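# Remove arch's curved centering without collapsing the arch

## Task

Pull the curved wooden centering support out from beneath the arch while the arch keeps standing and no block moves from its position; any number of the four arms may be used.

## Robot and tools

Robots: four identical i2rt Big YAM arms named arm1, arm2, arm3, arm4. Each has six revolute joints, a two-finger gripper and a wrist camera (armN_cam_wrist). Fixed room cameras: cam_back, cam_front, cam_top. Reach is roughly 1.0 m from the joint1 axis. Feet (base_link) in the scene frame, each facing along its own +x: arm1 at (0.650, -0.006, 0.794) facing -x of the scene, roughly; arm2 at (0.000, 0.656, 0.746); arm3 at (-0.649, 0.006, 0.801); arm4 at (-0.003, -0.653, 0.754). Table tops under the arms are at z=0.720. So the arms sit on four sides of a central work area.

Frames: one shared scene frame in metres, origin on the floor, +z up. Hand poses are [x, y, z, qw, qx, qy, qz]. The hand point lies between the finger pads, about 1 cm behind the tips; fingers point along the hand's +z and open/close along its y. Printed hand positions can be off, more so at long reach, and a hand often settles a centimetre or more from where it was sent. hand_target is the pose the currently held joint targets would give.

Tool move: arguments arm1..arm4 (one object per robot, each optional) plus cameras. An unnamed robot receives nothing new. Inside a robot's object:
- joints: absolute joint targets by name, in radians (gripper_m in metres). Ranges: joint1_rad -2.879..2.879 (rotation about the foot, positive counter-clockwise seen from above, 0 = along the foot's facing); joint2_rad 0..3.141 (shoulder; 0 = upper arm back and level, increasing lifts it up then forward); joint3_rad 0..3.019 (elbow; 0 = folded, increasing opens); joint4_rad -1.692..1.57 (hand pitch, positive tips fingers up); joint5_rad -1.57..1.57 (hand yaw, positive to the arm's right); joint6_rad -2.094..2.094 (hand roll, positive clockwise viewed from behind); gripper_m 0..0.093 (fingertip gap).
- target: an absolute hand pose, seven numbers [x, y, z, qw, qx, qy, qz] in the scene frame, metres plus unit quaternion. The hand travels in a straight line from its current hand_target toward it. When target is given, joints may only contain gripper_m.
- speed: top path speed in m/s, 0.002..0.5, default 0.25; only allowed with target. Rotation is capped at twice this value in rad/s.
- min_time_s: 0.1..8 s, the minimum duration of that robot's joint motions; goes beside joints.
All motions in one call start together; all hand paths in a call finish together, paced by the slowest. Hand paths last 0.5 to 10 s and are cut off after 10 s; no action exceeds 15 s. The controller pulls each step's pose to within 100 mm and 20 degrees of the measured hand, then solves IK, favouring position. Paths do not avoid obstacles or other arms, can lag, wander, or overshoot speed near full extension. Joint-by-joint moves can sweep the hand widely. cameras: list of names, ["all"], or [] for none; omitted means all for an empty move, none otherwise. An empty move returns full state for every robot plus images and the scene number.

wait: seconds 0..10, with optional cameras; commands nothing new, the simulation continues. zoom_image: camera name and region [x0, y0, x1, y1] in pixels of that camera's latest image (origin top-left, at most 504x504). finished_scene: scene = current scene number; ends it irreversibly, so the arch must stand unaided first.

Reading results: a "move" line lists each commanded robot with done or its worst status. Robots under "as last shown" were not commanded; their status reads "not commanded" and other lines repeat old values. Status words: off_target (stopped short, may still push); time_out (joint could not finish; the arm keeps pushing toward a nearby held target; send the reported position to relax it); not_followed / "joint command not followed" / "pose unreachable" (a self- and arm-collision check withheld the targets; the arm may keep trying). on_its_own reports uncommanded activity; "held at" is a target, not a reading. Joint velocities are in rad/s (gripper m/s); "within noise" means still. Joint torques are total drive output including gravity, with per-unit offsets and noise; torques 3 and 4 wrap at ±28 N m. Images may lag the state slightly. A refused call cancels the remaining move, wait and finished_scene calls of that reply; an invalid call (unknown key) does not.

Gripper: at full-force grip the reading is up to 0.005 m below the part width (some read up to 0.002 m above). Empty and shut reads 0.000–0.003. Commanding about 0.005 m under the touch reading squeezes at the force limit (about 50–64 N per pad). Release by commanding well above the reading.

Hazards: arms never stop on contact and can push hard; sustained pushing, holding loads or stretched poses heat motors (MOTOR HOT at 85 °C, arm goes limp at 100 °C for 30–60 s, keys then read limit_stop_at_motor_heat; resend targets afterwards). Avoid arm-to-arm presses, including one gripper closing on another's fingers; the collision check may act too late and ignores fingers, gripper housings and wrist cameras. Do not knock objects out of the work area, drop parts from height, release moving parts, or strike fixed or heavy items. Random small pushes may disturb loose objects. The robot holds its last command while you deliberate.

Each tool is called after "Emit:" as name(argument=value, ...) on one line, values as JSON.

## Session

Emit:
move(cameras=["all"])

Scene clock: 0.00 s.
Joint torques (N m): no reading
Motor temperatures (°C): arm1=[35 33 37 29 27 30 31] | arm2=[35 31 33 30 31 28 27] | arm3=[30 37 35 31 28 28 33] | arm4=[33 33 31 34 31 27 31]
Heat: arm1: hottest joint3_rad 37 °C; arm2: hottest joint1_rad 35 °C; arm3: hottest joint2_rad 37 °C; arm4: hottest joint4_rad 34 °C.
Joint velocities: within noise
arm1.joint_positions: joint1_rad=-0.792 joint2_rad=+0.597 joint3_rad=+1.317 joint4_rad=-1.235 joint5_rad=+0.036 joint6_rad=+0.139 gripper_m=+0.09396
arm1.joint_status: not commanded
arm1.hand: x=+0.4866 y=+0.1760 z=+1.3259 quat_wxyz=(-0.185, +0.761, -0.404, -0.473) (m; scene frame)
arm1.hand_target: x=+0.4882 y=+0.1742 z=+1.3369 quat_wxyz=(-0.188, +0.755, -0.401, -0.483) (m; scene frame)
arm1.hand_status: not commanded
arm2.joint_positions: joint1_rad=+0.031 joint2_rad=+0.603 joint3_rad=+1.457 joint4_rad=-1.387 joint5_rad=-0.263 joint6_rad=+0.761 gripper_m=+0.09396
arm2.joint_status: not commanded
arm2.hand: x=+0.0421 y=+0.4486 z=+1.3126 quat_wxyz=(-0.497, -0.768, -0.393, +0.094) (m; scene frame)
arm2.hand_target: x=+0.0421 y=+0.4516 z=+1.3209 quat_wxyz=(-0.505, -0.763, -0.391, +0.098) (m; scene frame)
arm2.hand_status: not commanded
arm3.joint_positions: joint1_rad=+0.554 joint2_rad=+0.643 joint3_rad=+1.438 joint4_rad=-1.241 joint5_rad=+0.294 joint6_rad=+0.554 gripper_m=+0.09396
arm3.joint_status: not commanded
arm3.hand: x=-0.4138 y=+0.1037 z=+1.3791 quat_wxyz=(-0.507, -0.061, -0.841, -0.178) (m; scene frame)
arm3.hand_target: x=-0.4167 y=+0.1018 z=+1.3926 quat_wxyz=(-0.517, -0.063, -0.833, -0.186) (m; scene frame)
arm3.hand_status: not commanded
arm4.joint_positions: joint1_rad=-0.454 joint2_rad=+0.631 joint3_rad=+1.450 joint4_rad=-1.565 joint5_rad=-0.075 joint6_rad=-0.150 gripper_m=+0.09396
arm4.joint_status: not commanded
arm4.hand: x=+0.0668 y=-0.4724 z=+1.2759 quat_wxyz=(-0.346, +0.552, -0.728, -0.214) (m; scene frame)
arm4.hand_target: x=+0.0658 y=-0.4742 z=+1.2836 quat_wxyz=(-0.354, +0.550, -0.724, -0.218) (m; scene frame)
arm4.hand_status: not commanded
pictures: arm1_cam_wrist, arm2_cam_wrist, arm3_cam_wrist, arm4_cam_wrist, cam_back, cam_front, cam_top
camera_calibration:
arm1_cam_wrist: T_world_to_cam=[[0.797319, 0.596147, -0.0942867, -0.368986], [0.509163, -0.748247, -0.4253, 0.451023], [-0.324091, 0.291093, -0.900128, 1.42768], [0, 0, 0, 1]] pos_world=[0.527254, 0.141859, 1.44212]
arm2_cam_wrist: T_world_to_cam=[[-0.701394, 0.201794, -0.683612, 0.835716], [0.409312, 0.899214, -0.154522, -0.212758], [0.583532, -0.388191, -0.713301, 1.21205], [0, 0, 0, 1]] pos_world=[-0.0340186, 0.493179, 1.40298]
arm3_cam_wrist: T_world_to_cam=[[0.0879263, -0.924112, -0.371868, 0.64589], [-0.911985, 0.0754847, -0.403218, 0.172778], [0.400689, 0.374592, -0.83614, 1.40781], [0, 0, 0, 1]] pos_world=[-0.463312, 0.0564809, 1.48697]
arm4_cam_wrist: T_world_to_cam=[[0.951578, -0.295641, 0.084239, -0.312856], [-0.273853, -0.939752, -0.204623, -0.161551], [0.139659, 0.171646, -0.975209, 1.44366], [0, 0, 0, 1]] pos_world=[0.0518457, -0.492109, 1.40116]

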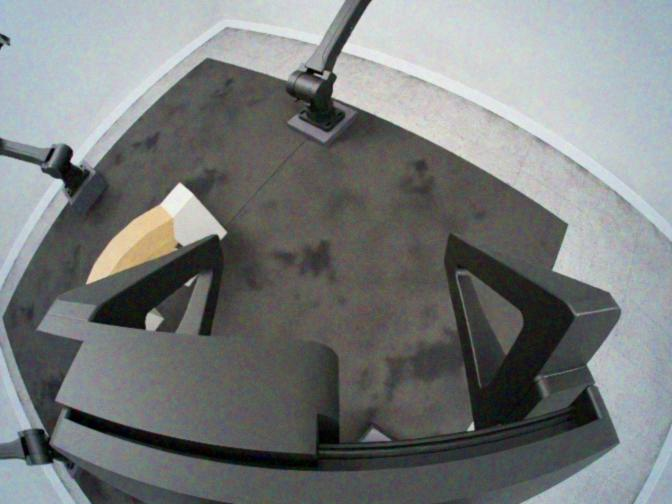

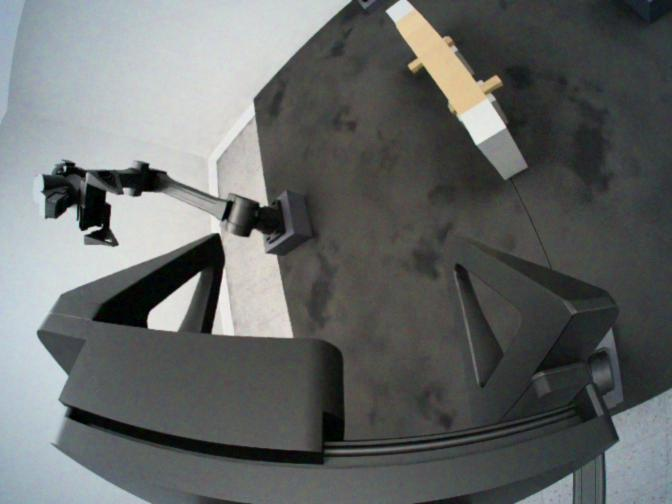

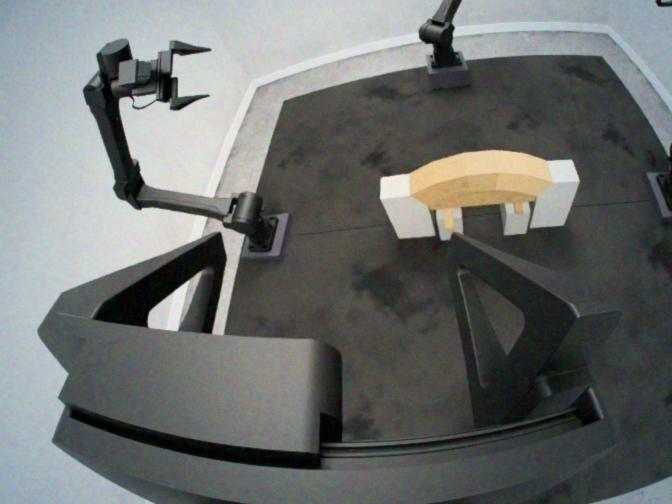

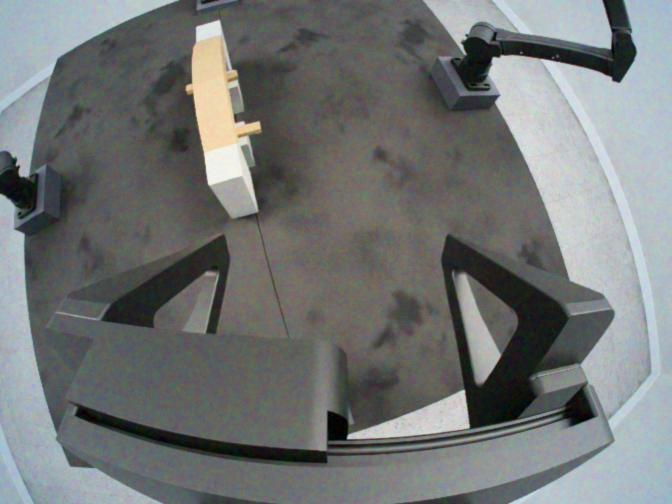

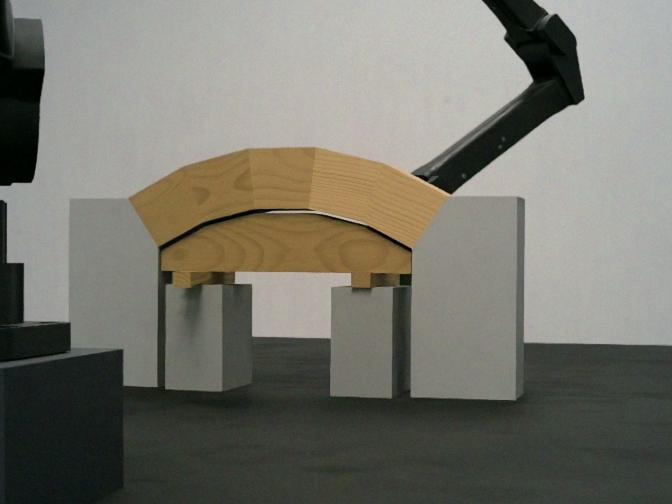

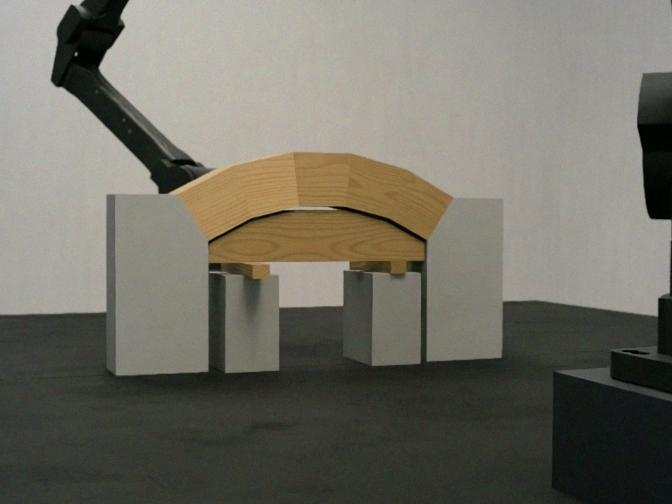

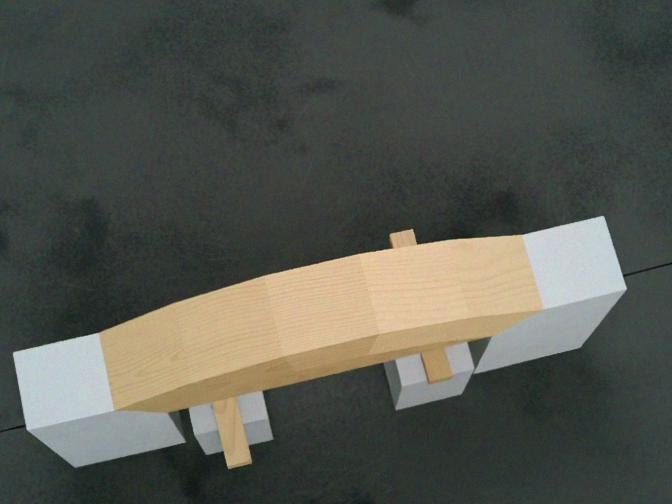

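Emit:
move(arm3={"target": [-0.195, 0.085, 0.870, 0.4617, 0.0054, 0.8870, -0.0028], "speed": 0.35, "joints": {"gripper_m": 0.05}}, arm1={"target": [0.150, -0.098, 0.885, 0.0028, -0.8870, 0.0054, 0.4617], "speed": 0.35, "joints": {"gripper_m": 0.05}}, cameras=["arm1_cam_wrist", "arm3_cam_wrist", "cam_back", "cam_front"])

Scene clock: 4.63 s.
Joint torques (N m): arm1=[0.09 -6.95 8.77 3.18 -0.01 -0.21] | arm2=[1.32 3.72 9.35 2.32 -0.01 -0.04] | arm3=[-1.03 -6.48 9.58 2.15 0.34 -0.02] | arm4=[-0.67 4.37 8.61 2.03 0.01 0.04]
Motor temperatures (°C): arm1=[35 33 38 29 27 30 31] | arm2=[35 31 33 30 31 28 27] | arm3=[30 37 36 31 28 28 33] | arm4=[33 33 32 34 31 27 31]
Heat: arm1: hottest joint3_rad 38 °C; arm2: hottest joint1_rad 35 °C; arm3: hottest joint2_rad 37 °C; arm4: hottest joint4_rad 34 °C.
move: arm1 off_target; arm3 off_target
Joint velocities: within noise
arm1.joint_positions: joint1_rad=+0.271 joint2_rad=+1.442 joint3_rad=+0.598 joint4_rad=+0.168 joint5_rad=+0.214 joint6_rad=+0.175 gripper_m=+0.05009
arm1.joint_status: all done
arm1.hand: x=+0.1716 y=-0.0884 z=+0.8720 quat_wxyz=(-0.008, +0.897, -0.012, -0.442) (m; scene frame)
arm1.hand_target: x=+0.1516 y=-0.0979 z=+0.8856 quat_wxyz=(-0.003, +0.887, -0.005, -0.462) (m; scene frame)
arm1.hand_status: off_target (0.027 m and 2.7 deg from the pose sent, 0.619 m and 52.7 deg at the start)
arm2, arm4: as last shown
arm3.joint_positions: joint1_rad=+0.225 joint2_rad=+1.383 joint3_rad=+0.470 joint4_rad=+0.265 joint5_rad=+0.212 joint6_rad=+0.168 gripper_m=+0.05009
arm3.joint_status: all done
arm3.hand: x=-0.2086 y=+0.0868 z=+0.8625 quat_wxyz=(-0.449, -0.003, -0.894, +0.001) (m; scene frame)
arm3.hand_target: x=-0.1956 y=+0.0848 z=+0.8702 quat_wxyz=(-0.462, -0.005, -0.887, +0.003) (m; scene frame)
arm3.hand_status: off_target (0.016 m and 1.7 deg from the pose sent, 0.554 m and 23.0 deg at the start)
pictures: arm1_cam_wrist, arm3_cam_wrist, cam_back, cam_front
camera_calibration:
arm1_cam_wrist: T_world_to_cam=[[0.0404755, 0.999105, 0.0122809, 0.0695672], [0.955548, -0.0351126, -0.292737, 0.0913602], [-0.292044, 0.0235837, -0.956114, 1.01375], [0, 0, 0, 1]] pos_world=[0.205945, -0.090205, 0.995151]
arm3_cam_wrist: T_world_to_cam=[[0.00250024, -0.9999, -0.0139016, 0.100104], [-0.962183, 0.00138124, -0.2724, 0.0359782], [0.272392, 0.0140569, -0.962084, 1.01313], [0, 0, 0, 1]] pos_world=[-0.241601, 0.0858031, 0.985904]

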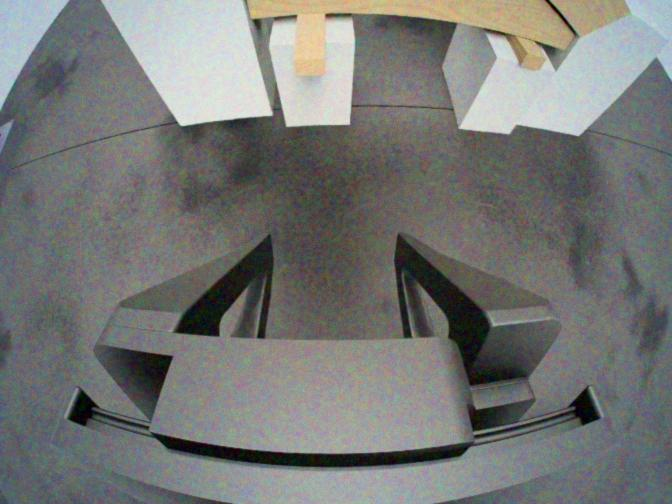

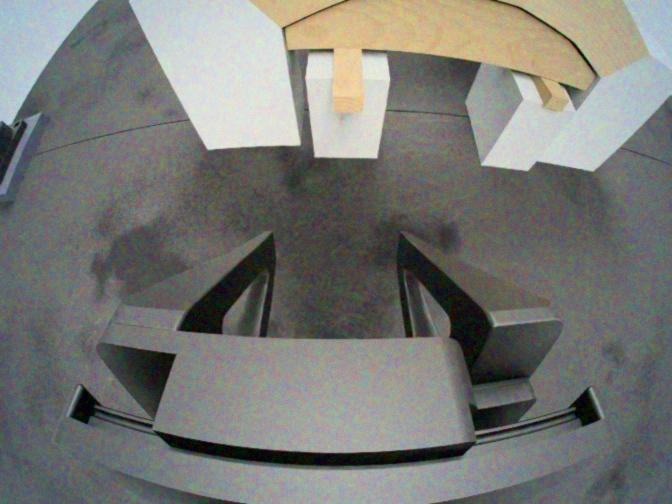

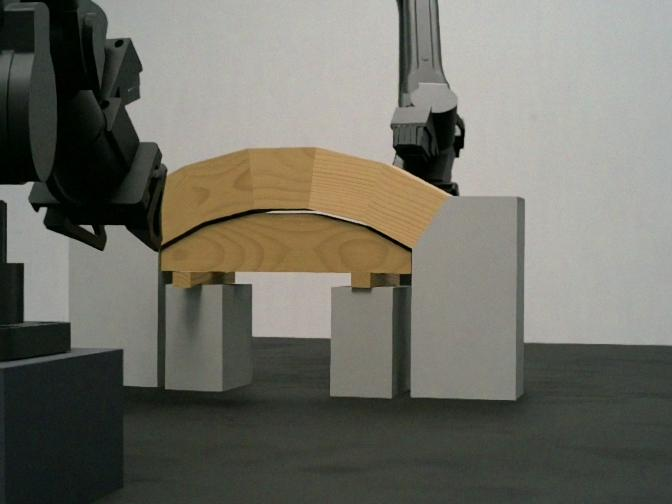

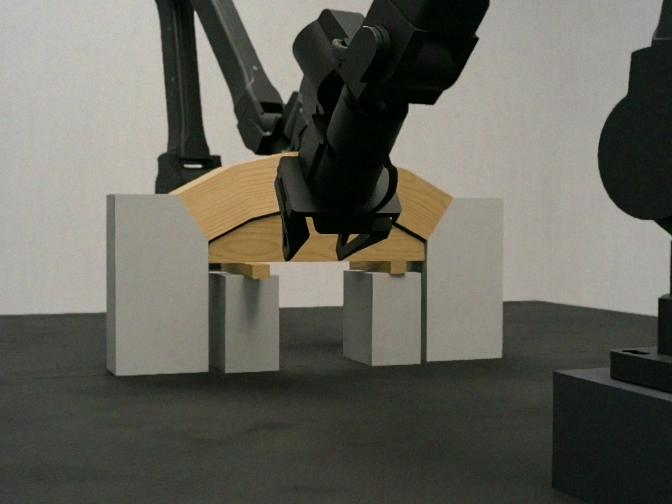

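Emit:
move(arm3={"target": [-0.107, 0.078, 0.849, 0.4617, 0.0054, 0.8870, -0.0028], "speed": 0.12, "joints": {"gripper_m": 0.05}}, arm1={"target": [0.051, -0.1065, 0.876, 0.0028, -0.8870, 0.0054, 0.4617], "speed": 0.12, "joints": {"gripper_m": 0.05}}, cameras=["arm1_cam_wrist", "arm3_cam_wrist", "cam_back", "cam_front"])

Emit:
zoom_image(camera="cam_back", region=[100, 200, 440, 320])

Emit:
zoom_image(camera="cam_front", region=[190, 200, 450, 320])

Scene clock: 9.37 s.
Joint torques (N m): arm1=[-1.55 -10.81 9.05 2.07 -0.03 -0.25] | arm2=[1.32 3.66 9.36 2.28 -0.02 -0.07] | arm3=[-0.67 -9.17 10.91 2 0.08 -0.06] | arm4=[-1.03 4.13 8.66 2.1 0.01 -0.03]
Motor temperatures (°C): arm1=[35 33 38 29 27 30 31] | arm2=[35 31 34 30 31 28 27] | arm3=[30 37 37 31 28 28 33] | arm4=[33 33 32 34 31 27 31]
Heat: arm1: hottest joint3_rad 38 °C; arm2: hottest joint1_rad 35 °C; arm3: hottest joint2_rad 37 °C; arm4: hottest joint4_rad 34 °C.
move: arm1 off_target; arm3 off_target
Joint velocities: within noise
arm1.joint_positions: joint1_rad=+0.255 joint2_rad=+1.676 joint3_rad=+0.862 joint4_rad=+0.168 joint5_rad=+0.185 joint6_rad=+0.153 gripper_m=+0.05009
arm1.joint_status: all done
arm1.hand: x=+0.0716 y=-0.1088 z=+0.8702 quat_wxyz=(-0.001, +0.891, -0.005, -0.453) (m; scene frame)
arm1.hand_target: x=+0.0523 y=-0.1061 z=+0.8762 quat_wxyz=(-0.003, +0.887, -0.005, -0.462) (m; scene frame)
arm1.hand_status: off_target (0.022 m and 1.1 deg from the pose sent, 0.122 m and 2.7 deg at the start)
arm2, arm4: as last shown
arm3.joint_positions: joint1_rad=+0.153 joint2_rad=+1.628 joint3_rad=+0.660 joint4_rad=+0.308 joint5_rad=+0.159 joint6_rad=+0.127 gripper_m=+0.05009
arm3.joint_status: all done
arm3.hand: x=-0.1310 y=+0.0780 z=+0.8357 quat_wxyz=(-0.441, -0.004, -0.898, +0.004) (m; scene frame)
arm3.hand_target: x=-0.1085 y=+0.0777 z=+0.8497 quat_wxyz=(-0.462, -0.005, -0.887, +0.003) (m; scene frame)
arm3.hand_status: off_target (0.027 m and 2.7 deg from the pose sent, 0.103 m and 1.7 deg at the start)
pictures: arm1_cam_wrist, arm3_cam_wrist, cam_back, cam_front
camera_calibration:
arm1_cam_wrist: T_world_to_cam=[[0.0206428, 0.999773, 0.00518584, 0.101635], [0.948659, -0.0179494, -0.315792, 0.208028], [-0.315627, 0.0114384, -0.948814, 0.977266], [0, 0, 0, 1]] pos_world=[0.109006, -0.109056, 0.992411]
arm3_cam_wrist: T_world_to_cam=[[-0.00327876, -0.999958, -0.00857647, 0.0856091], [-0.967016, 0.00535493, -0.254661, 0.0875833], [0.254696, 0.0074586, -0.966992, 0.968724], [0, 0, 0, 1]] pos_world=[-0.161755, 0.0779112, 0.959787]

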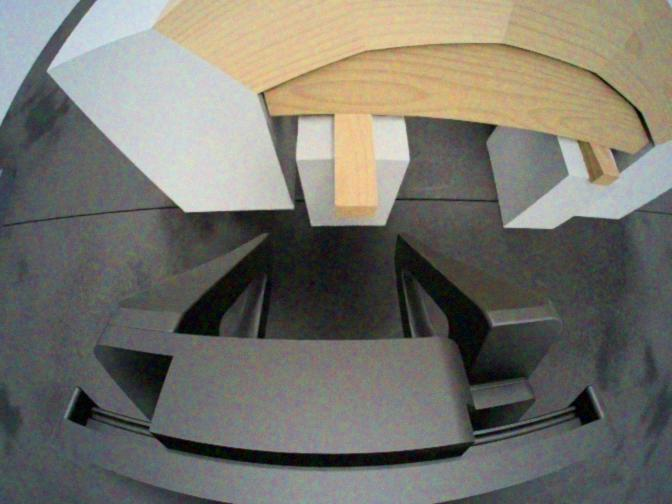

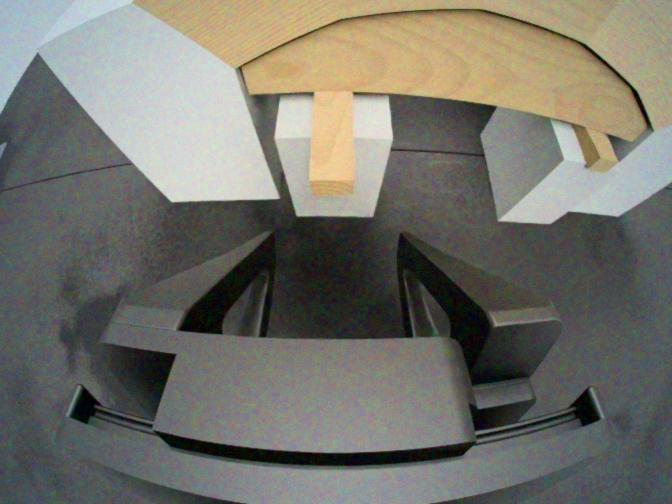

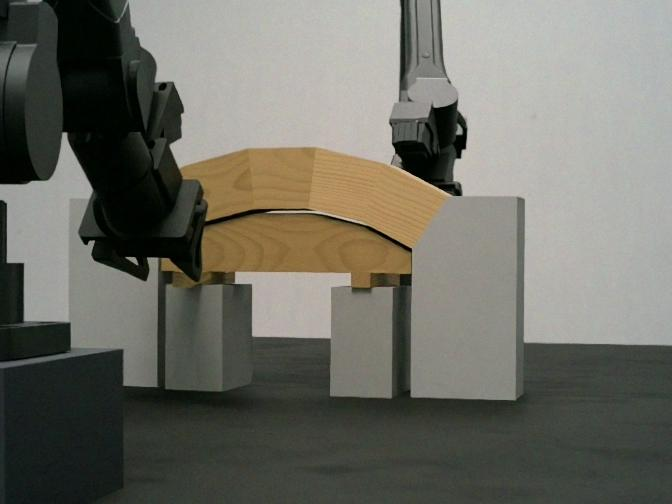

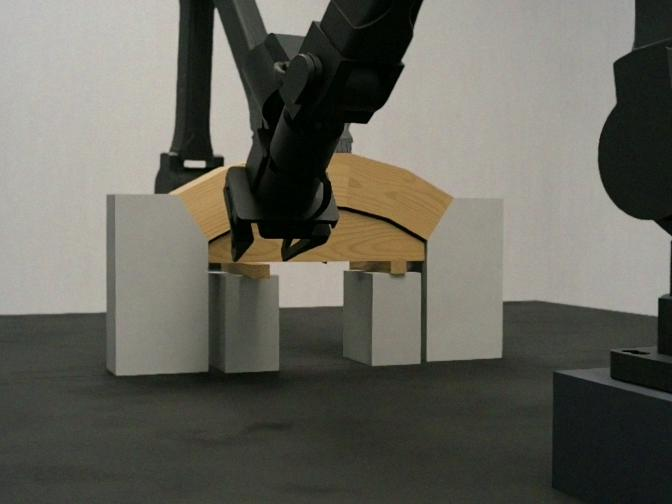

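Scaled by 1.482 from the camera's 672x504 image, which has a finer 960x720 frame.

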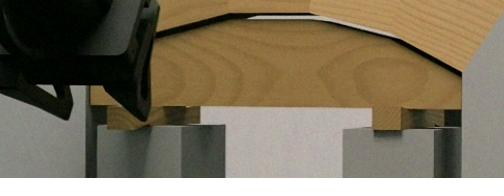

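Scaled by 1.938 from the camera's 672x504 image, which has a finer 960x720 frame.

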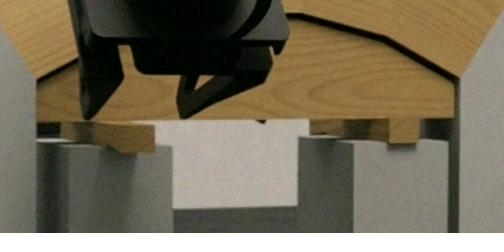

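Emit:
move(arm3={"target": [-0.065, 0.082, 0.8445, 0.4617, 0.0054, 0.8870, -0.0028], "speed": 0.1, "joints": {"gripper_m": 0.045}}, arm1={"target": [0.0127, -0.092, 0.857, 0.0028, -0.8870, 0.0054, 0.4617], "speed": 0.1, "joints": {"gripper_m": 0.05}}, cameras=["arm1_cam_wrist", "arm3_cam_wrist", "cam_back", "cam_front"])

Emit:
zoom_image(camera="cam_back", region=[130, 230, 290, 310])

Emit:
zoom_image(camera="cam_front", region=[190, 220, 350, 300])

Scene clock: 12.03 s.
Joint torques (N m): arm1=[-1.03 -12.63 9.09 3.04 -0.05 -0.23] | arm2=[1.26 3.9 9.33 2.25 -0.02 -0.06] | arm3=[-1.14 -11.4 11.37 0.94 0.06 -0.03] | arm4=[-0.85 4.37 8.62 2.07 0.01 0.03]
Motor temperatures (°C): arm1=[35 33 39 29 27 30 31] | arm2=[35 31 34 30 31 28 27] | arm3=[30 37 38 31 28 28 33] | arm4=[33 33 32 34 31 27 31]
Heat: arm1: hottest joint3_rad 39 °C; arm2: hottest joint1_rad 35 °C; arm3: hottest joint3_rad 38 °C; arm4: hottest joint4_rad 34 °C.
move: arm1 off_target; arm3 off_target
Joint velocities: within noise
arm1.joint_positions: joint1_rad=+0.209 joint2_rad=+1.785 joint3_rad=+0.955 joint4_rad=+0.168 joint5_rad=+0.149 joint6_rad=+0.127 gripper_m=+0.05009
arm1.joint_status: all done
arm1.hand: x=+0.0356 y=-0.0940 z=+0.8486 quat_wxyz=(-0.002, +0.896, -0.005, -0.444) (m; scene frame)
arm1.hand_target: x=+0.0142 y=-0.0916 z=+0.8574 quat_wxyz=(-0.003, +0.887, -0.006, -0.462) (m; scene frame)
arm1.hand_status: off_target (0.024 m and 2.2 deg from the pose sent, 0.063 m and 1.1 deg at the start)
arm2, arm4: as last shown
arm3.joint_positions: joint1_rad=+0.146 joint2_rad=+1.722 joint3_rad=+0.778 joint4_rad=+0.308 joint5_rad=+0.153 joint6_rad=+0.122 gripper_m=+0.04509
arm3.joint_status: all done
arm3.hand: x=-0.0854 y=+0.0836 z=+0.8358 quat_wxyz=(-0.451, -0.005, -0.892, +0.002) (m; scene frame)
arm3.hand_target: x=-0.0661 y=+0.0817 z=+0.8448 quat_wxyz=(-0.462, -0.005, -0.887, +0.003) (m; scene frame)
arm3.hand_status: off_target (0.022 m and 1.3 deg from the pose sent, 0.067 m and 2.7 deg at the start)
pictures: arm1_cam_wrist, arm3_cam_wrist, cam_back, cam_front
camera_calibration:
arm1_cam_wrist: T_world_to_cam=[[0.0225308, 0.999714, 0.00802239, 0.0851539], [0.954827, -0.0191395, -0.296545, 0.218921], [-0.296307, 0.0143414, -0.954985, 0.950077], [0, 0, 0, 1]] pos_world=[0.0705639, -0.0945649, 0.971546]
arm3_cam_wrist: T_world_to_cam=[[-0.00247241, -0.99991, -0.013183, 0.0952413], [-0.960644, 0.00603678, -0.277717, 0.151524], [0.277772, 0.0119775, -0.960572, 0.953364], [0, 0, 0, 1]] pos_world=[-0.119022, 0.0828992, 0.959111]

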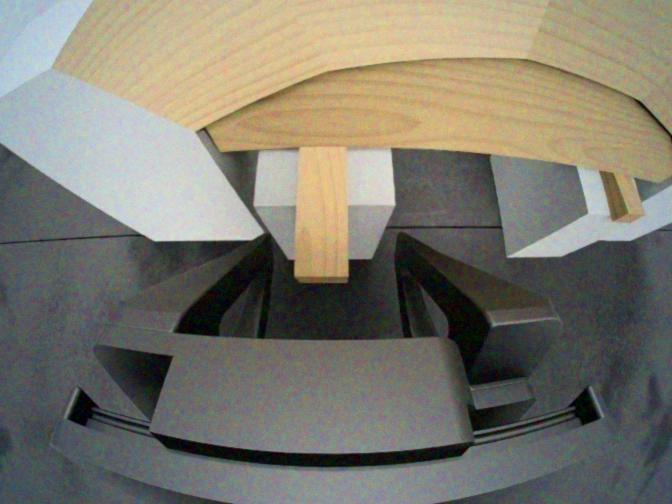

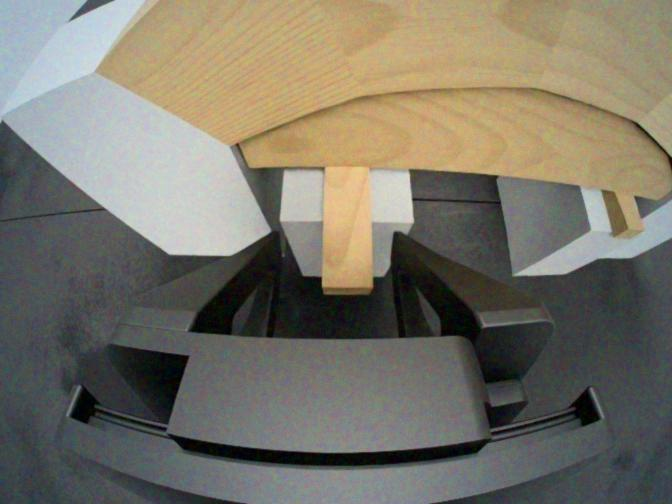

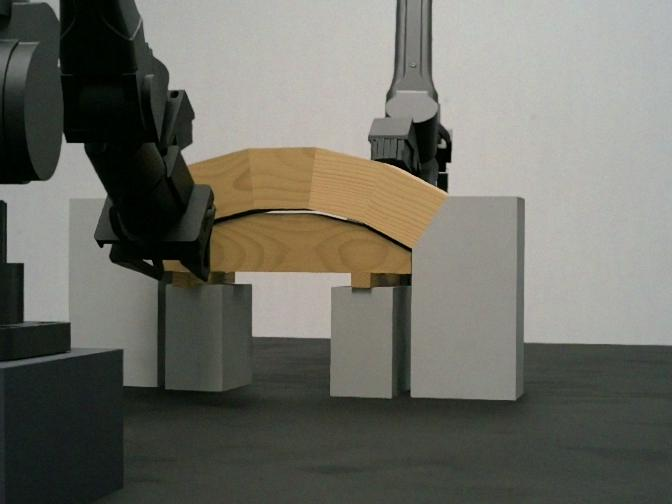

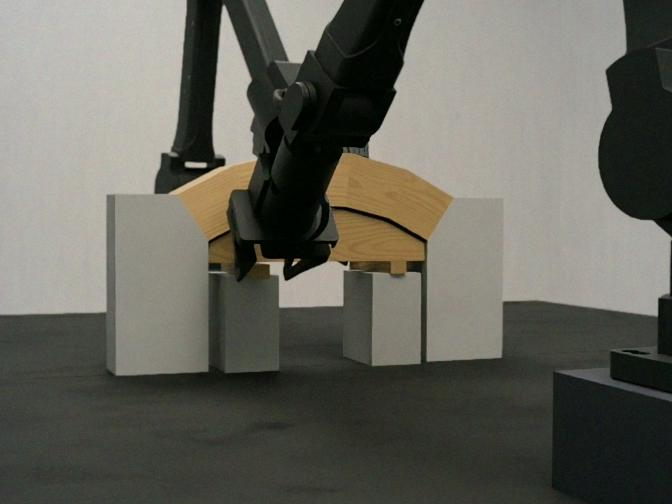

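Scaled by 3.150 from the camera's 672x504 image, which has a finer 960x720 frame.

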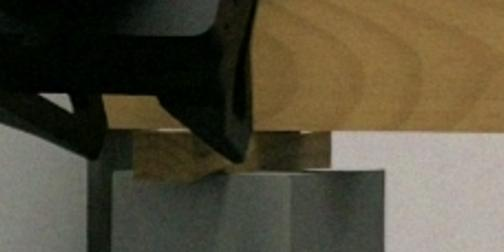

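Scaled by 3.150 from the camera's 672x504 image, which has a finer 960x720 frame.

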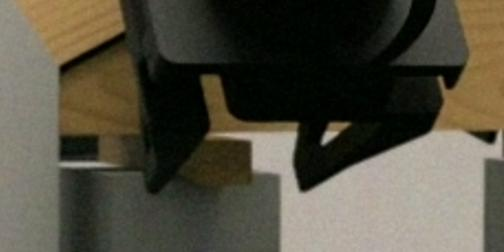

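Emit:
move(arm3={"target": [-0.0645, 0.0775, 0.837, 0.4617, 0.0054, 0.8870, -0.0028], "speed": 0.05, "joints": {"gripper_m": 0.04}}, arm1={"target": [0.0122, -0.102, 0.859, 0.0028, -0.8870, 0.0054, 0.4617], "speed": 0.05, "joints": {"gripper_m": 0.045}}, cameras=["arm1_cam_wrist", "arm3_cam_wrist", "cam_back"])

Emit:
zoom_image(camera="cam_back", region=[130, 230, 290, 310])

Scene clock: 14.10 s.
Joint torques (N m): arm1=[0.21 -12.57 9.17 2.59 0.2 -0.11] | arm2=[1.14 3.55 9.33 2.33 -0.02 -0.05] | arm3=[-0.97 -11.52 10.82 1.87 0.05 -0.05] | arm4=[-0.97 4.31 8.57 2.13 0.01 -0.01]
Motor temperatures (°C): arm1=[35 33 39 29 27 30 31] | arm2=[35 31 34 30 31 28 27] | arm3=[30 38 39 31 28 28 33] | arm4=[33 33 32 34 31 27 31]
Heat: arm1: hottest joint3_rad 39 °C; arm2: hottest joint1_rad 35 °C; arm3: hottest joint3_rad 39 °C; arm4: hottest joint4_rad 34 °C.
move: arm1 off_target; arm3 off_target
Joint velocities: within noise
arm1.joint_positions: joint1_rad=+0.209 joint2_rad=+1.785 joint3_rad=+0.965 joint4_rad=+0.168 joint5_rad=+0.158 joint6_rad=+0.126 gripper_m=+0.04509
arm1.joint_status: all done
arm1.hand: x=+0.0317 y=-0.0931 z=+0.8530 quat_wxyz=(-0.006, +0.894, -0.008, -0.449) (m; scene frame)
arm1.hand_target: x=+0.0135 y=-0.1019 z=+0.8593 quat_wxyz=(-0.003, +0.887, -0.005, -0.462) (m; scene frame)
arm1.hand_status: off_target (0.022 m and 1.7 deg from the pose sent, 0.027 m and 2.2 deg at the start)
arm2, arm4: as last shown
arm3.joint_positions: joint1_rad=+0.135 joint2_rad=+1.741 joint3_rad=+0.778 joint4_rad=+0.308 joint5_rad=+0.145 joint6_rad=+0.116 gripper_m=+0.04009
arm3.joint_status: all done
arm3.hand: x=-0.0866 y=+0.0787 z=+0.8253 quat_wxyz=(-0.443, -0.005, -0.897, +0.004) (m; scene frame)
arm3.hand_target: x=-0.0658 y=+0.0771 z=+0.8374 quat_wxyz=(-0.462, -0.005, -0.887, +0.003) (m; scene frame)
arm3.hand_status: off_target (0.025 m and 2.4 deg from the pose sent, 0.022 m and 1.3 deg at the start)
pictures: arm1_cam_wrist, arm3_cam_wrist, cam_back
camera_calibration:
arm1_cam_wrist: T_world_to_cam=[[0.0298581, 0.999481, 0.0120962, 0.0806136], [0.951615, -0.0247213, -0.306295, 0.231962], [-0.305837, 0.0206563, -0.95186, 0.951245], [0, 0, 0, 1]] pos_world=[0.0677804, -0.0944866, 0.975525]
arm3_cam_wrist: T_world_to_cam=[[-0.00328466, -0.999946, -0.00985431, 0.0874702], [-0.965911, 0.00572341, -0.258811, 0.131459], [0.258854, 0.00866828, -0.965878, 0.946607], [0, 0, 0, 1]] pos_world=[-0.117767, 0.0785076, 0.949191]

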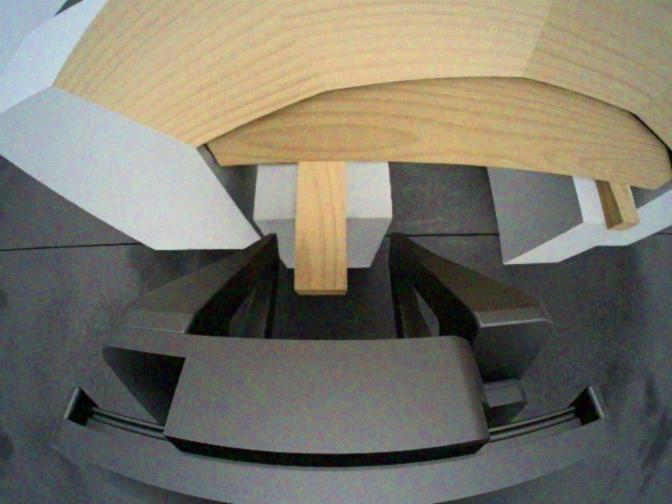

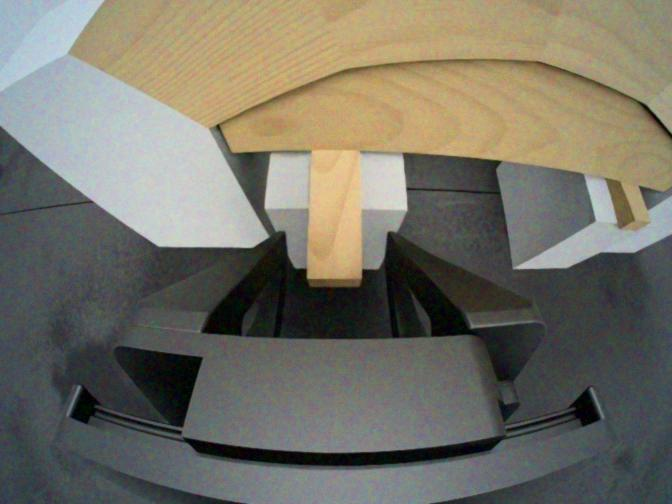

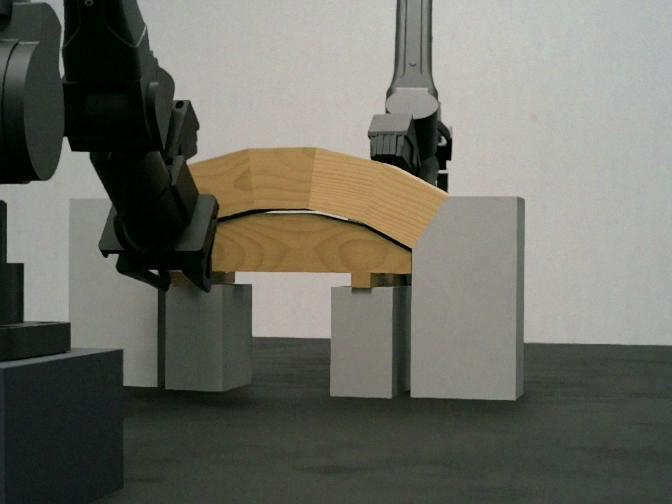

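Scaled by 3.150 from the camera's 672x504 image, which has a finer 960x720 frame.

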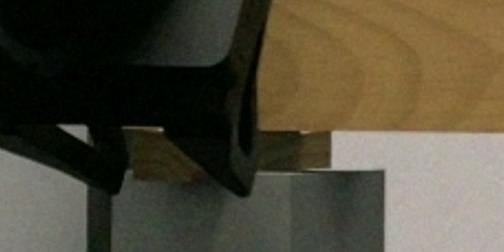

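Emit:
move(arm3={"target": [-0.080, 0.0765, 0.849, 0.4617, 0.0054, 0.8870, -0.0028], "speed": 0.05, "joints": {"gripper_m": 0.03}}, arm1={"target": [0.028, -0.108, 0.861, 0.0028, -0.8870, 0.0054, 0.4617], "speed": 0.05, "joints": {"gripper_m": 0.040}}, cameras=["arm1_cam_wrist", "arm3_cam_wrist", "cam_back"])

Emit:
zoom_image(camera="cam_back", region=[130, 230, 290, 310])

Scene clock: 15.57 s.
Joint torques (N m): arm1=[0.5 -14.92 6.32 2.92 0.2 0.01] | arm2=[1.26 3.72 9.36 2.28 -0.02 -0.07] | arm3=[-0.62 -14.86 7.66 1.14 0.17 -0.01] | arm4=[-1.26 4.42 8.59 2.11 -0.03 0.01]
Motor temperatures (°C): arm1=[35 34 39 29 27 30 31] | arm2=[35 31 34 30 31 28 27] | arm3=[30 38 39 31 28 28 32] | arm4=[33 33 32 34 31 27 31]
Heat: arm1: hottest joint3_rad 39 °C; arm2: hottest joint1_rad 35 °C; arm3: hottest joint3_rad 39 °C; arm4: hottest joint4_rad 34 °C.
move: arm1 off_target; arm3 off_target
Joint velocities: within noise
arm1.joint_positions: joint1_rad=+0.224 joint2_rad=+1.785 joint3_rad=+0.965 joint4_rad=+0.168 joint5_rad=+0.173 joint6_rad=+0.128 gripper_m=+0.04009
arm1.joint_status: all done
arm1.hand: x=+0.0329 y=-0.0998 z=+0.8531 quat_wxyz=(-0.009, +0.893, -0.005, -0.450) (m; scene frame)
arm1.hand_target: x=+0.0282 y=-0.1079 z=+0.8610 quat_wxyz=(-0.003, +0.887, -0.005, -0.461) (m; scene frame)
arm1.hand_status: off_target (0.012 m and 1.7 deg from the pose sent, 0.017 m and 1.7 deg at the start)
arm2, arm4: as last shown
arm3.joint_positions: joint1_rad=+0.135 joint2_rad=+1.724 joint3_rad=+0.778 joint4_rad=+0.308 joint5_rad=+0.145 joint6_rad=+0.116 gripper_m=+0.03009
arm3.joint_status: all done
arm3.hand: x=-0.0849 y=+0.0791 z=+0.8342 quat_wxyz=(-0.450, -0.005, -0.893, +0.002) (m; scene frame)
arm3.hand_target: x=-0.0801 y=+0.0764 z=+0.8489 quat_wxyz=(-0.462, -0.006, -0.887, +0.003) (m; scene frame)
arm3.hand_status: off_target (0.016 m and 1.5 deg from the pose sent, 0.025 m and 2.4 deg at the start)
pictures: arm1_cam_wrist, arm3_cam_wrist, cam_back
camera_calibration:
arm1_cam_wrist: T_world_to_cam=[[0.0272274, 0.999433, 0.0198204, 0.0808188], [0.951142, -0.0198013, -0.308119, 0.23278], [-0.307552, 0.0272413, -0.951141, 0.95201], [0, 0, 0, 1]] pos_world=[0.0691855, -0.102098, 0.975618]
arm3_cam_wrist: T_world_to_cam=[[-0.00295399, -0.999914, -0.0127872, 0.0903892], [-0.961593, 0.00634997, -0.274405, 0.148698], [0.274463, 0.0114855, -0.961529, 0.952284], [0, 0, 0, 1]] pos_world=[-0.118112, 0.0784997, 0.957608]

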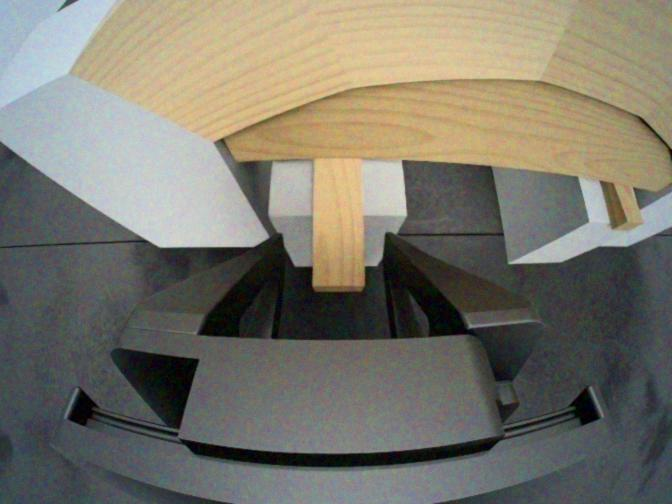

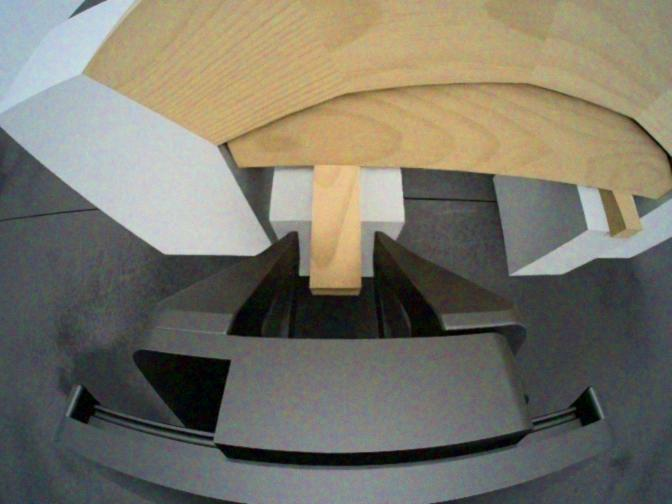

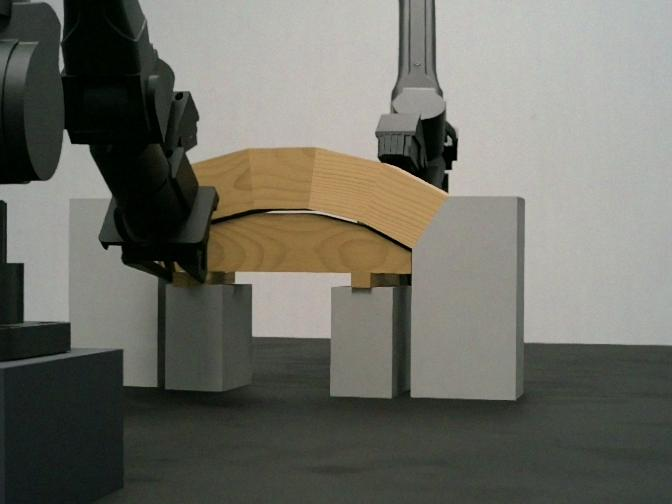

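Scaled by 3.150 from the camera's 672x504 image, which has a finer 960x720 frame.

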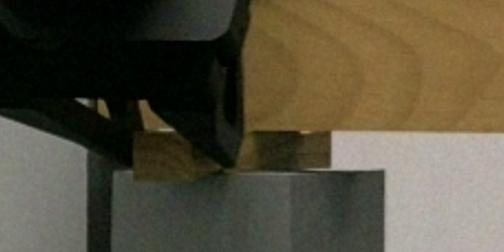

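Emit:
move(arm3={"joints": {"gripper_m": 0.0145}}, arm1={"joints": {"gripper_m": 0.0145}}, cameras=["arm1_cam_wrist", "arm3_cam_wrist"])

Scene clock: 16.40 s.
Joint torques (N m): arm1=[0.5 -14.97 6.32 2.92 0.13 -0.01] | arm2=[1.26 3.84 9.39 2.21 -0.01 -0.07] | arm3=[-0.73 -14.86 7.71 1.1 0.16 0] | arm4=[-0.32 4.66 8.66 2.1 0.02 0.05]
Motor temperatures (°C): arm1=[35 34 39 29 27 30 31] | arm2=[35 31 34 30 31 28 27] | arm3=[30 38 39 31 28 28 33] | arm4=[33 33 32 34 31 27 31]
Heat: arm1: hottest joint3_rad 39 °C; arm2: hottest joint1_rad 35 °C; arm3: hottest joint3_rad 39 °C; arm4: hottest joint4_rad 34 °C.
move: arm1 off_target; arm3 off_target
Joint velocities: within noise
arm1.joint_positions: joint1_rad=+0.224 joint2_rad=+1.785 joint3_rad=+0.965 joint4_rad=+0.168 joint5_rad=+0.174 joint6_rad=+0.128 gripper_m=+0.01766
arm1.joint_status: gripper_m off_target (ended at +0.01768, target +0.01450)
arm1.hand: x=+0.0328 y=-0.0995 z=+0.8532 quat_wxyz=(-0.009, +0.893, -0.005, -0.450) (m; scene frame)
arm1.hand_target: x=+0.0282 y=-0.1079 z=+0.8610 quat_wxyz=(-0.003, +0.887, -0.005, -0.461) (m; scene frame)
arm1.hand_status: not commanded
arm2, arm4: as last shown
arm3.joint_positions: joint1_rad=+0.135 joint2_rad=+1.724 joint3_rad=+0.778 joint4_rad=+0.308 joint5_rad=+0.145 joint6_rad=+0.116 gripper_m=+0.01774
arm3.joint_status: gripper_m off_target (ended at +0.01777, target +0.01450)
arm3.hand: x=-0.0849 y=+0.0791 z=+0.8342 quat_wxyz=(-0.450, -0.005, -0.893, +0.002) (m; scene frame)
arm3.hand_target: x=-0.0801 y=+0.0764 z=+0.8489 quat_wxyz=(-0.462, -0.006, -0.887, +0.003) (m; scene frame)
arm3.hand_status: not commanded
pictures: arm1_cam_wrist, arm3_cam_wrist
camera_calibration:
arm1_cam_wrist: T_world_to_cam=[[0.0289018, 0.99938, 0.0201213, 0.0802057], [0.951061, -0.0212978, -0.30827, 0.232815], [-0.30765, 0.0280461, -0.951086, 0.952134], [0, 0, 0, 1]] pos_world=[0.0691848, -0.101901, 0.975717]
arm3_cam_wrist: T_world_to_cam=[[-0.00295399, -0.999914, -0.0127872, 0.0903892], [-0.961593, 0.00634997, -0.274405, 0.148698], [0.274463, 0.0114855, -0.961529, 0.952284], [0, 0, 0, 1]] pos_world=[-0.118112, 0.0784997, 0.957608]

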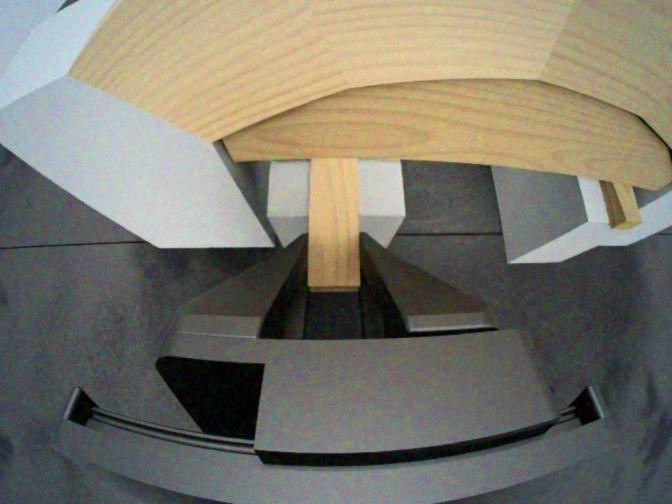

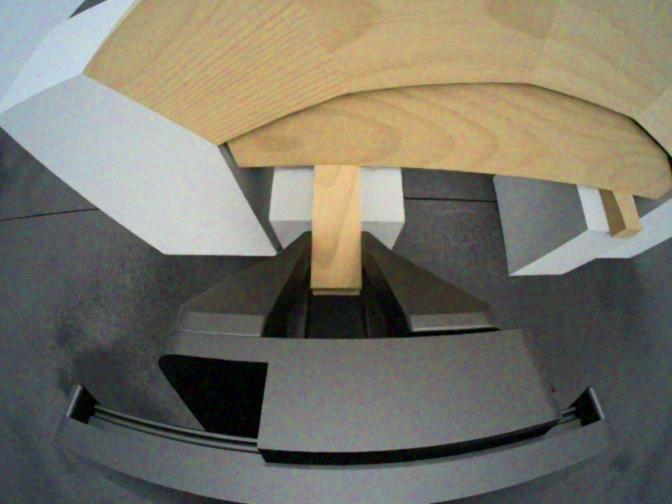

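Emit:
move(arm3={"target": [-0.098, 0.077, 0.849, 0.4617, 0.0054, 0.8870, -0.0028], "speed": 0.03, "joints": {"gripper_m": 0.0145}}, arm1={"target": [0.046, -0.103, 0.861, 0.0028, -0.8870, 0.0054, 0.4617], "speed": 0.03, "joints": {"gripper_m": 0.0145}}, cameras=["arm1_cam_wrist", "arm3_cam_wrist", "cam_back", "cam_front"])

Scene clock: 18.67 s.
Joint torques (N m): arm1=[0.44 -16.15 4.63 3.12 0.05 -0.02] | arm2=[1.32 3.72 9.29 2.29 -0.01 -0.07] | arm3=[-0.03 -14.68 6.91 1.76 0.36 0.05] | arm4=[-1.32 4.37 8.53 2.06 -0.01 0.04]
Motor temperatures (°C): arm1=[35 34 39 29 27 30 31] | arm2=[35 31 34 30 31 28 27] | arm3=[30 38 39 31 28 28 33] | arm4=[33 33 33 34 31 27 31]
Heat: arm1: hottest joint3_rad 39 °C; arm2: hottest joint1_rad 35 °C; arm3: hottest joint3_rad 39 °C; arm4: hottest joint4_rad 34 °C.
move: arm1 off_target; arm3 off_target
Joint velocities: within noise
arm1.joint_positions: joint1_rad=+0.224 joint2_rad=+1.768 joint3_rad=+0.930 joint4_rad=+0.184 joint5_rad=+0.174 joint6_rad=+0.128 gripper_m=+0.01764
arm1.joint_status: gripper_m off_target (ended at +0.01763, target +0.01450)
arm1.hand: x=+0.0437 y=-0.0973 z=+0.8513 quat_wxyz=(-0.009, +0.893, -0.005, -0.450) (m; scene frame)
arm1.hand_target: x=+0.0460 y=-0.1028 z=+0.8608 quat_wxyz=(-0.003, +0.887, -0.005, -0.461) (m; scene frame)
arm1.hand_status: off_target (0.012 m and 1.7 deg from the pose sent, 0.016 m and 1.7 deg at the start)
arm2, arm4: as last shown
arm3.joint_positions: joint1_rad=+0.135 joint2_rad=+1.694 joint3_rad=+0.736 joint4_rad=+0.308 joint5_rad=+0.147 joint6_rad=+0.116 gripper_m=+0.01773
arm3.joint_status: gripper_m off_target (ended at +0.01773, target +0.01450)
arm3.hand: x=-0.1014 y=+0.0758 z=+0.8329 quat_wxyz=(-0.445, -0.005, -0.896, +0.004) (m; scene frame)
arm3.hand_target: x=-0.0981 y=+0.0769 z=+0.8488 quat_wxyz=(-0.462, -0.006, -0.887, +0.003) (m; scene frame)
arm3.hand_status: off_target (0.016 m and 2.2 deg from the pose sent, 0.020 m and 1.5 deg at the start)
pictures: arm1_cam_wrist, arm3_cam_wrist, cam_back, cam_front
camera_calibration:
arm1_cam_wrist: T_world_to_cam=[[0.0289252, 0.999377, 0.0202246, 0.0776306], [0.951167, -0.021298, -0.307942, 0.221678], [-0.307319, 0.0281443, -0.95119, 0.953673], [0, 0, 0, 1]] pos_world=[0.079984, -0.0997014, 0.973818]
arm3_cam_wrist: T_world_to_cam=[[-0.00471641, -0.999944, -0.00947706, 0.0841412], [-0.964761, 0.00704339, -0.263034, 0.122623], [0.263086, 0.00790252, -0.96474, 0.957404], [0, 0, 0, 1]] pos_world=[-0.133181, 0.0757069, 0.956697]

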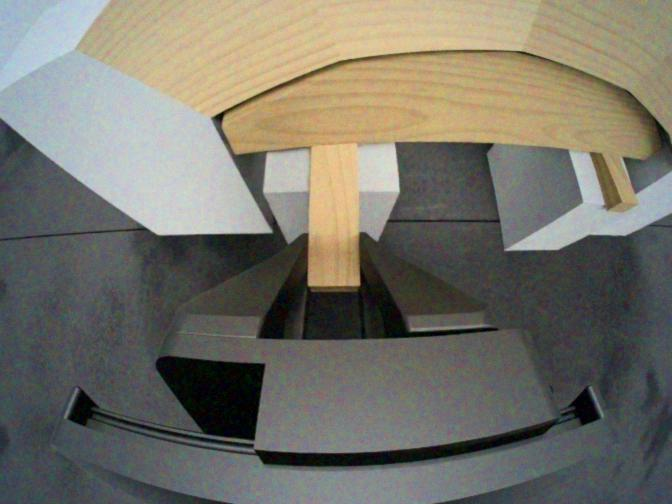

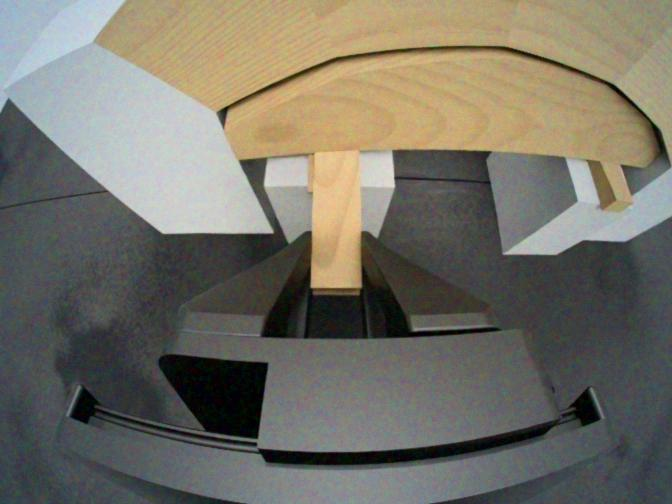

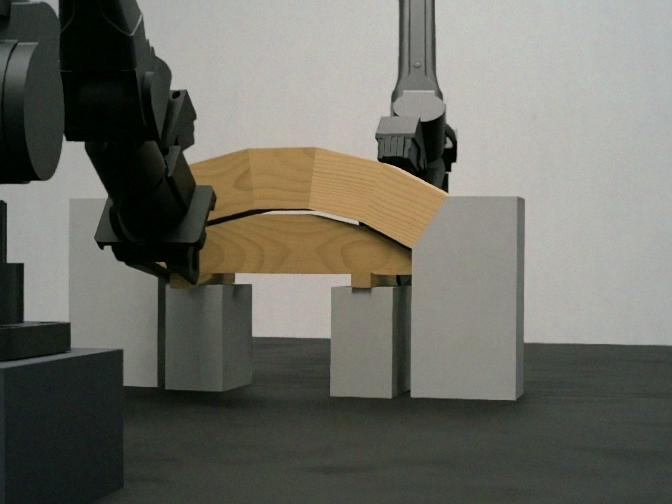

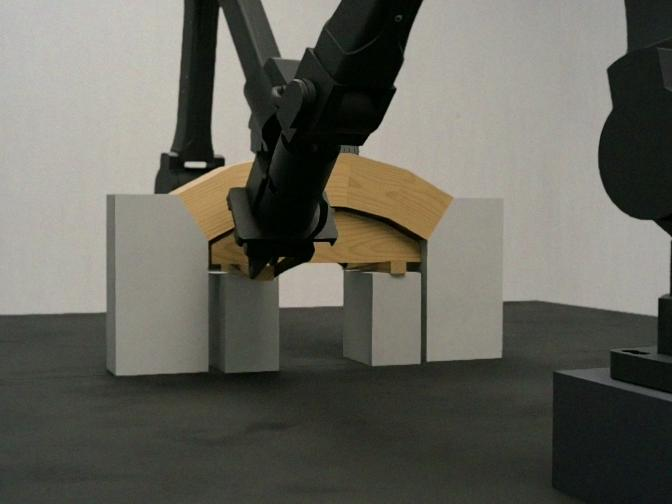

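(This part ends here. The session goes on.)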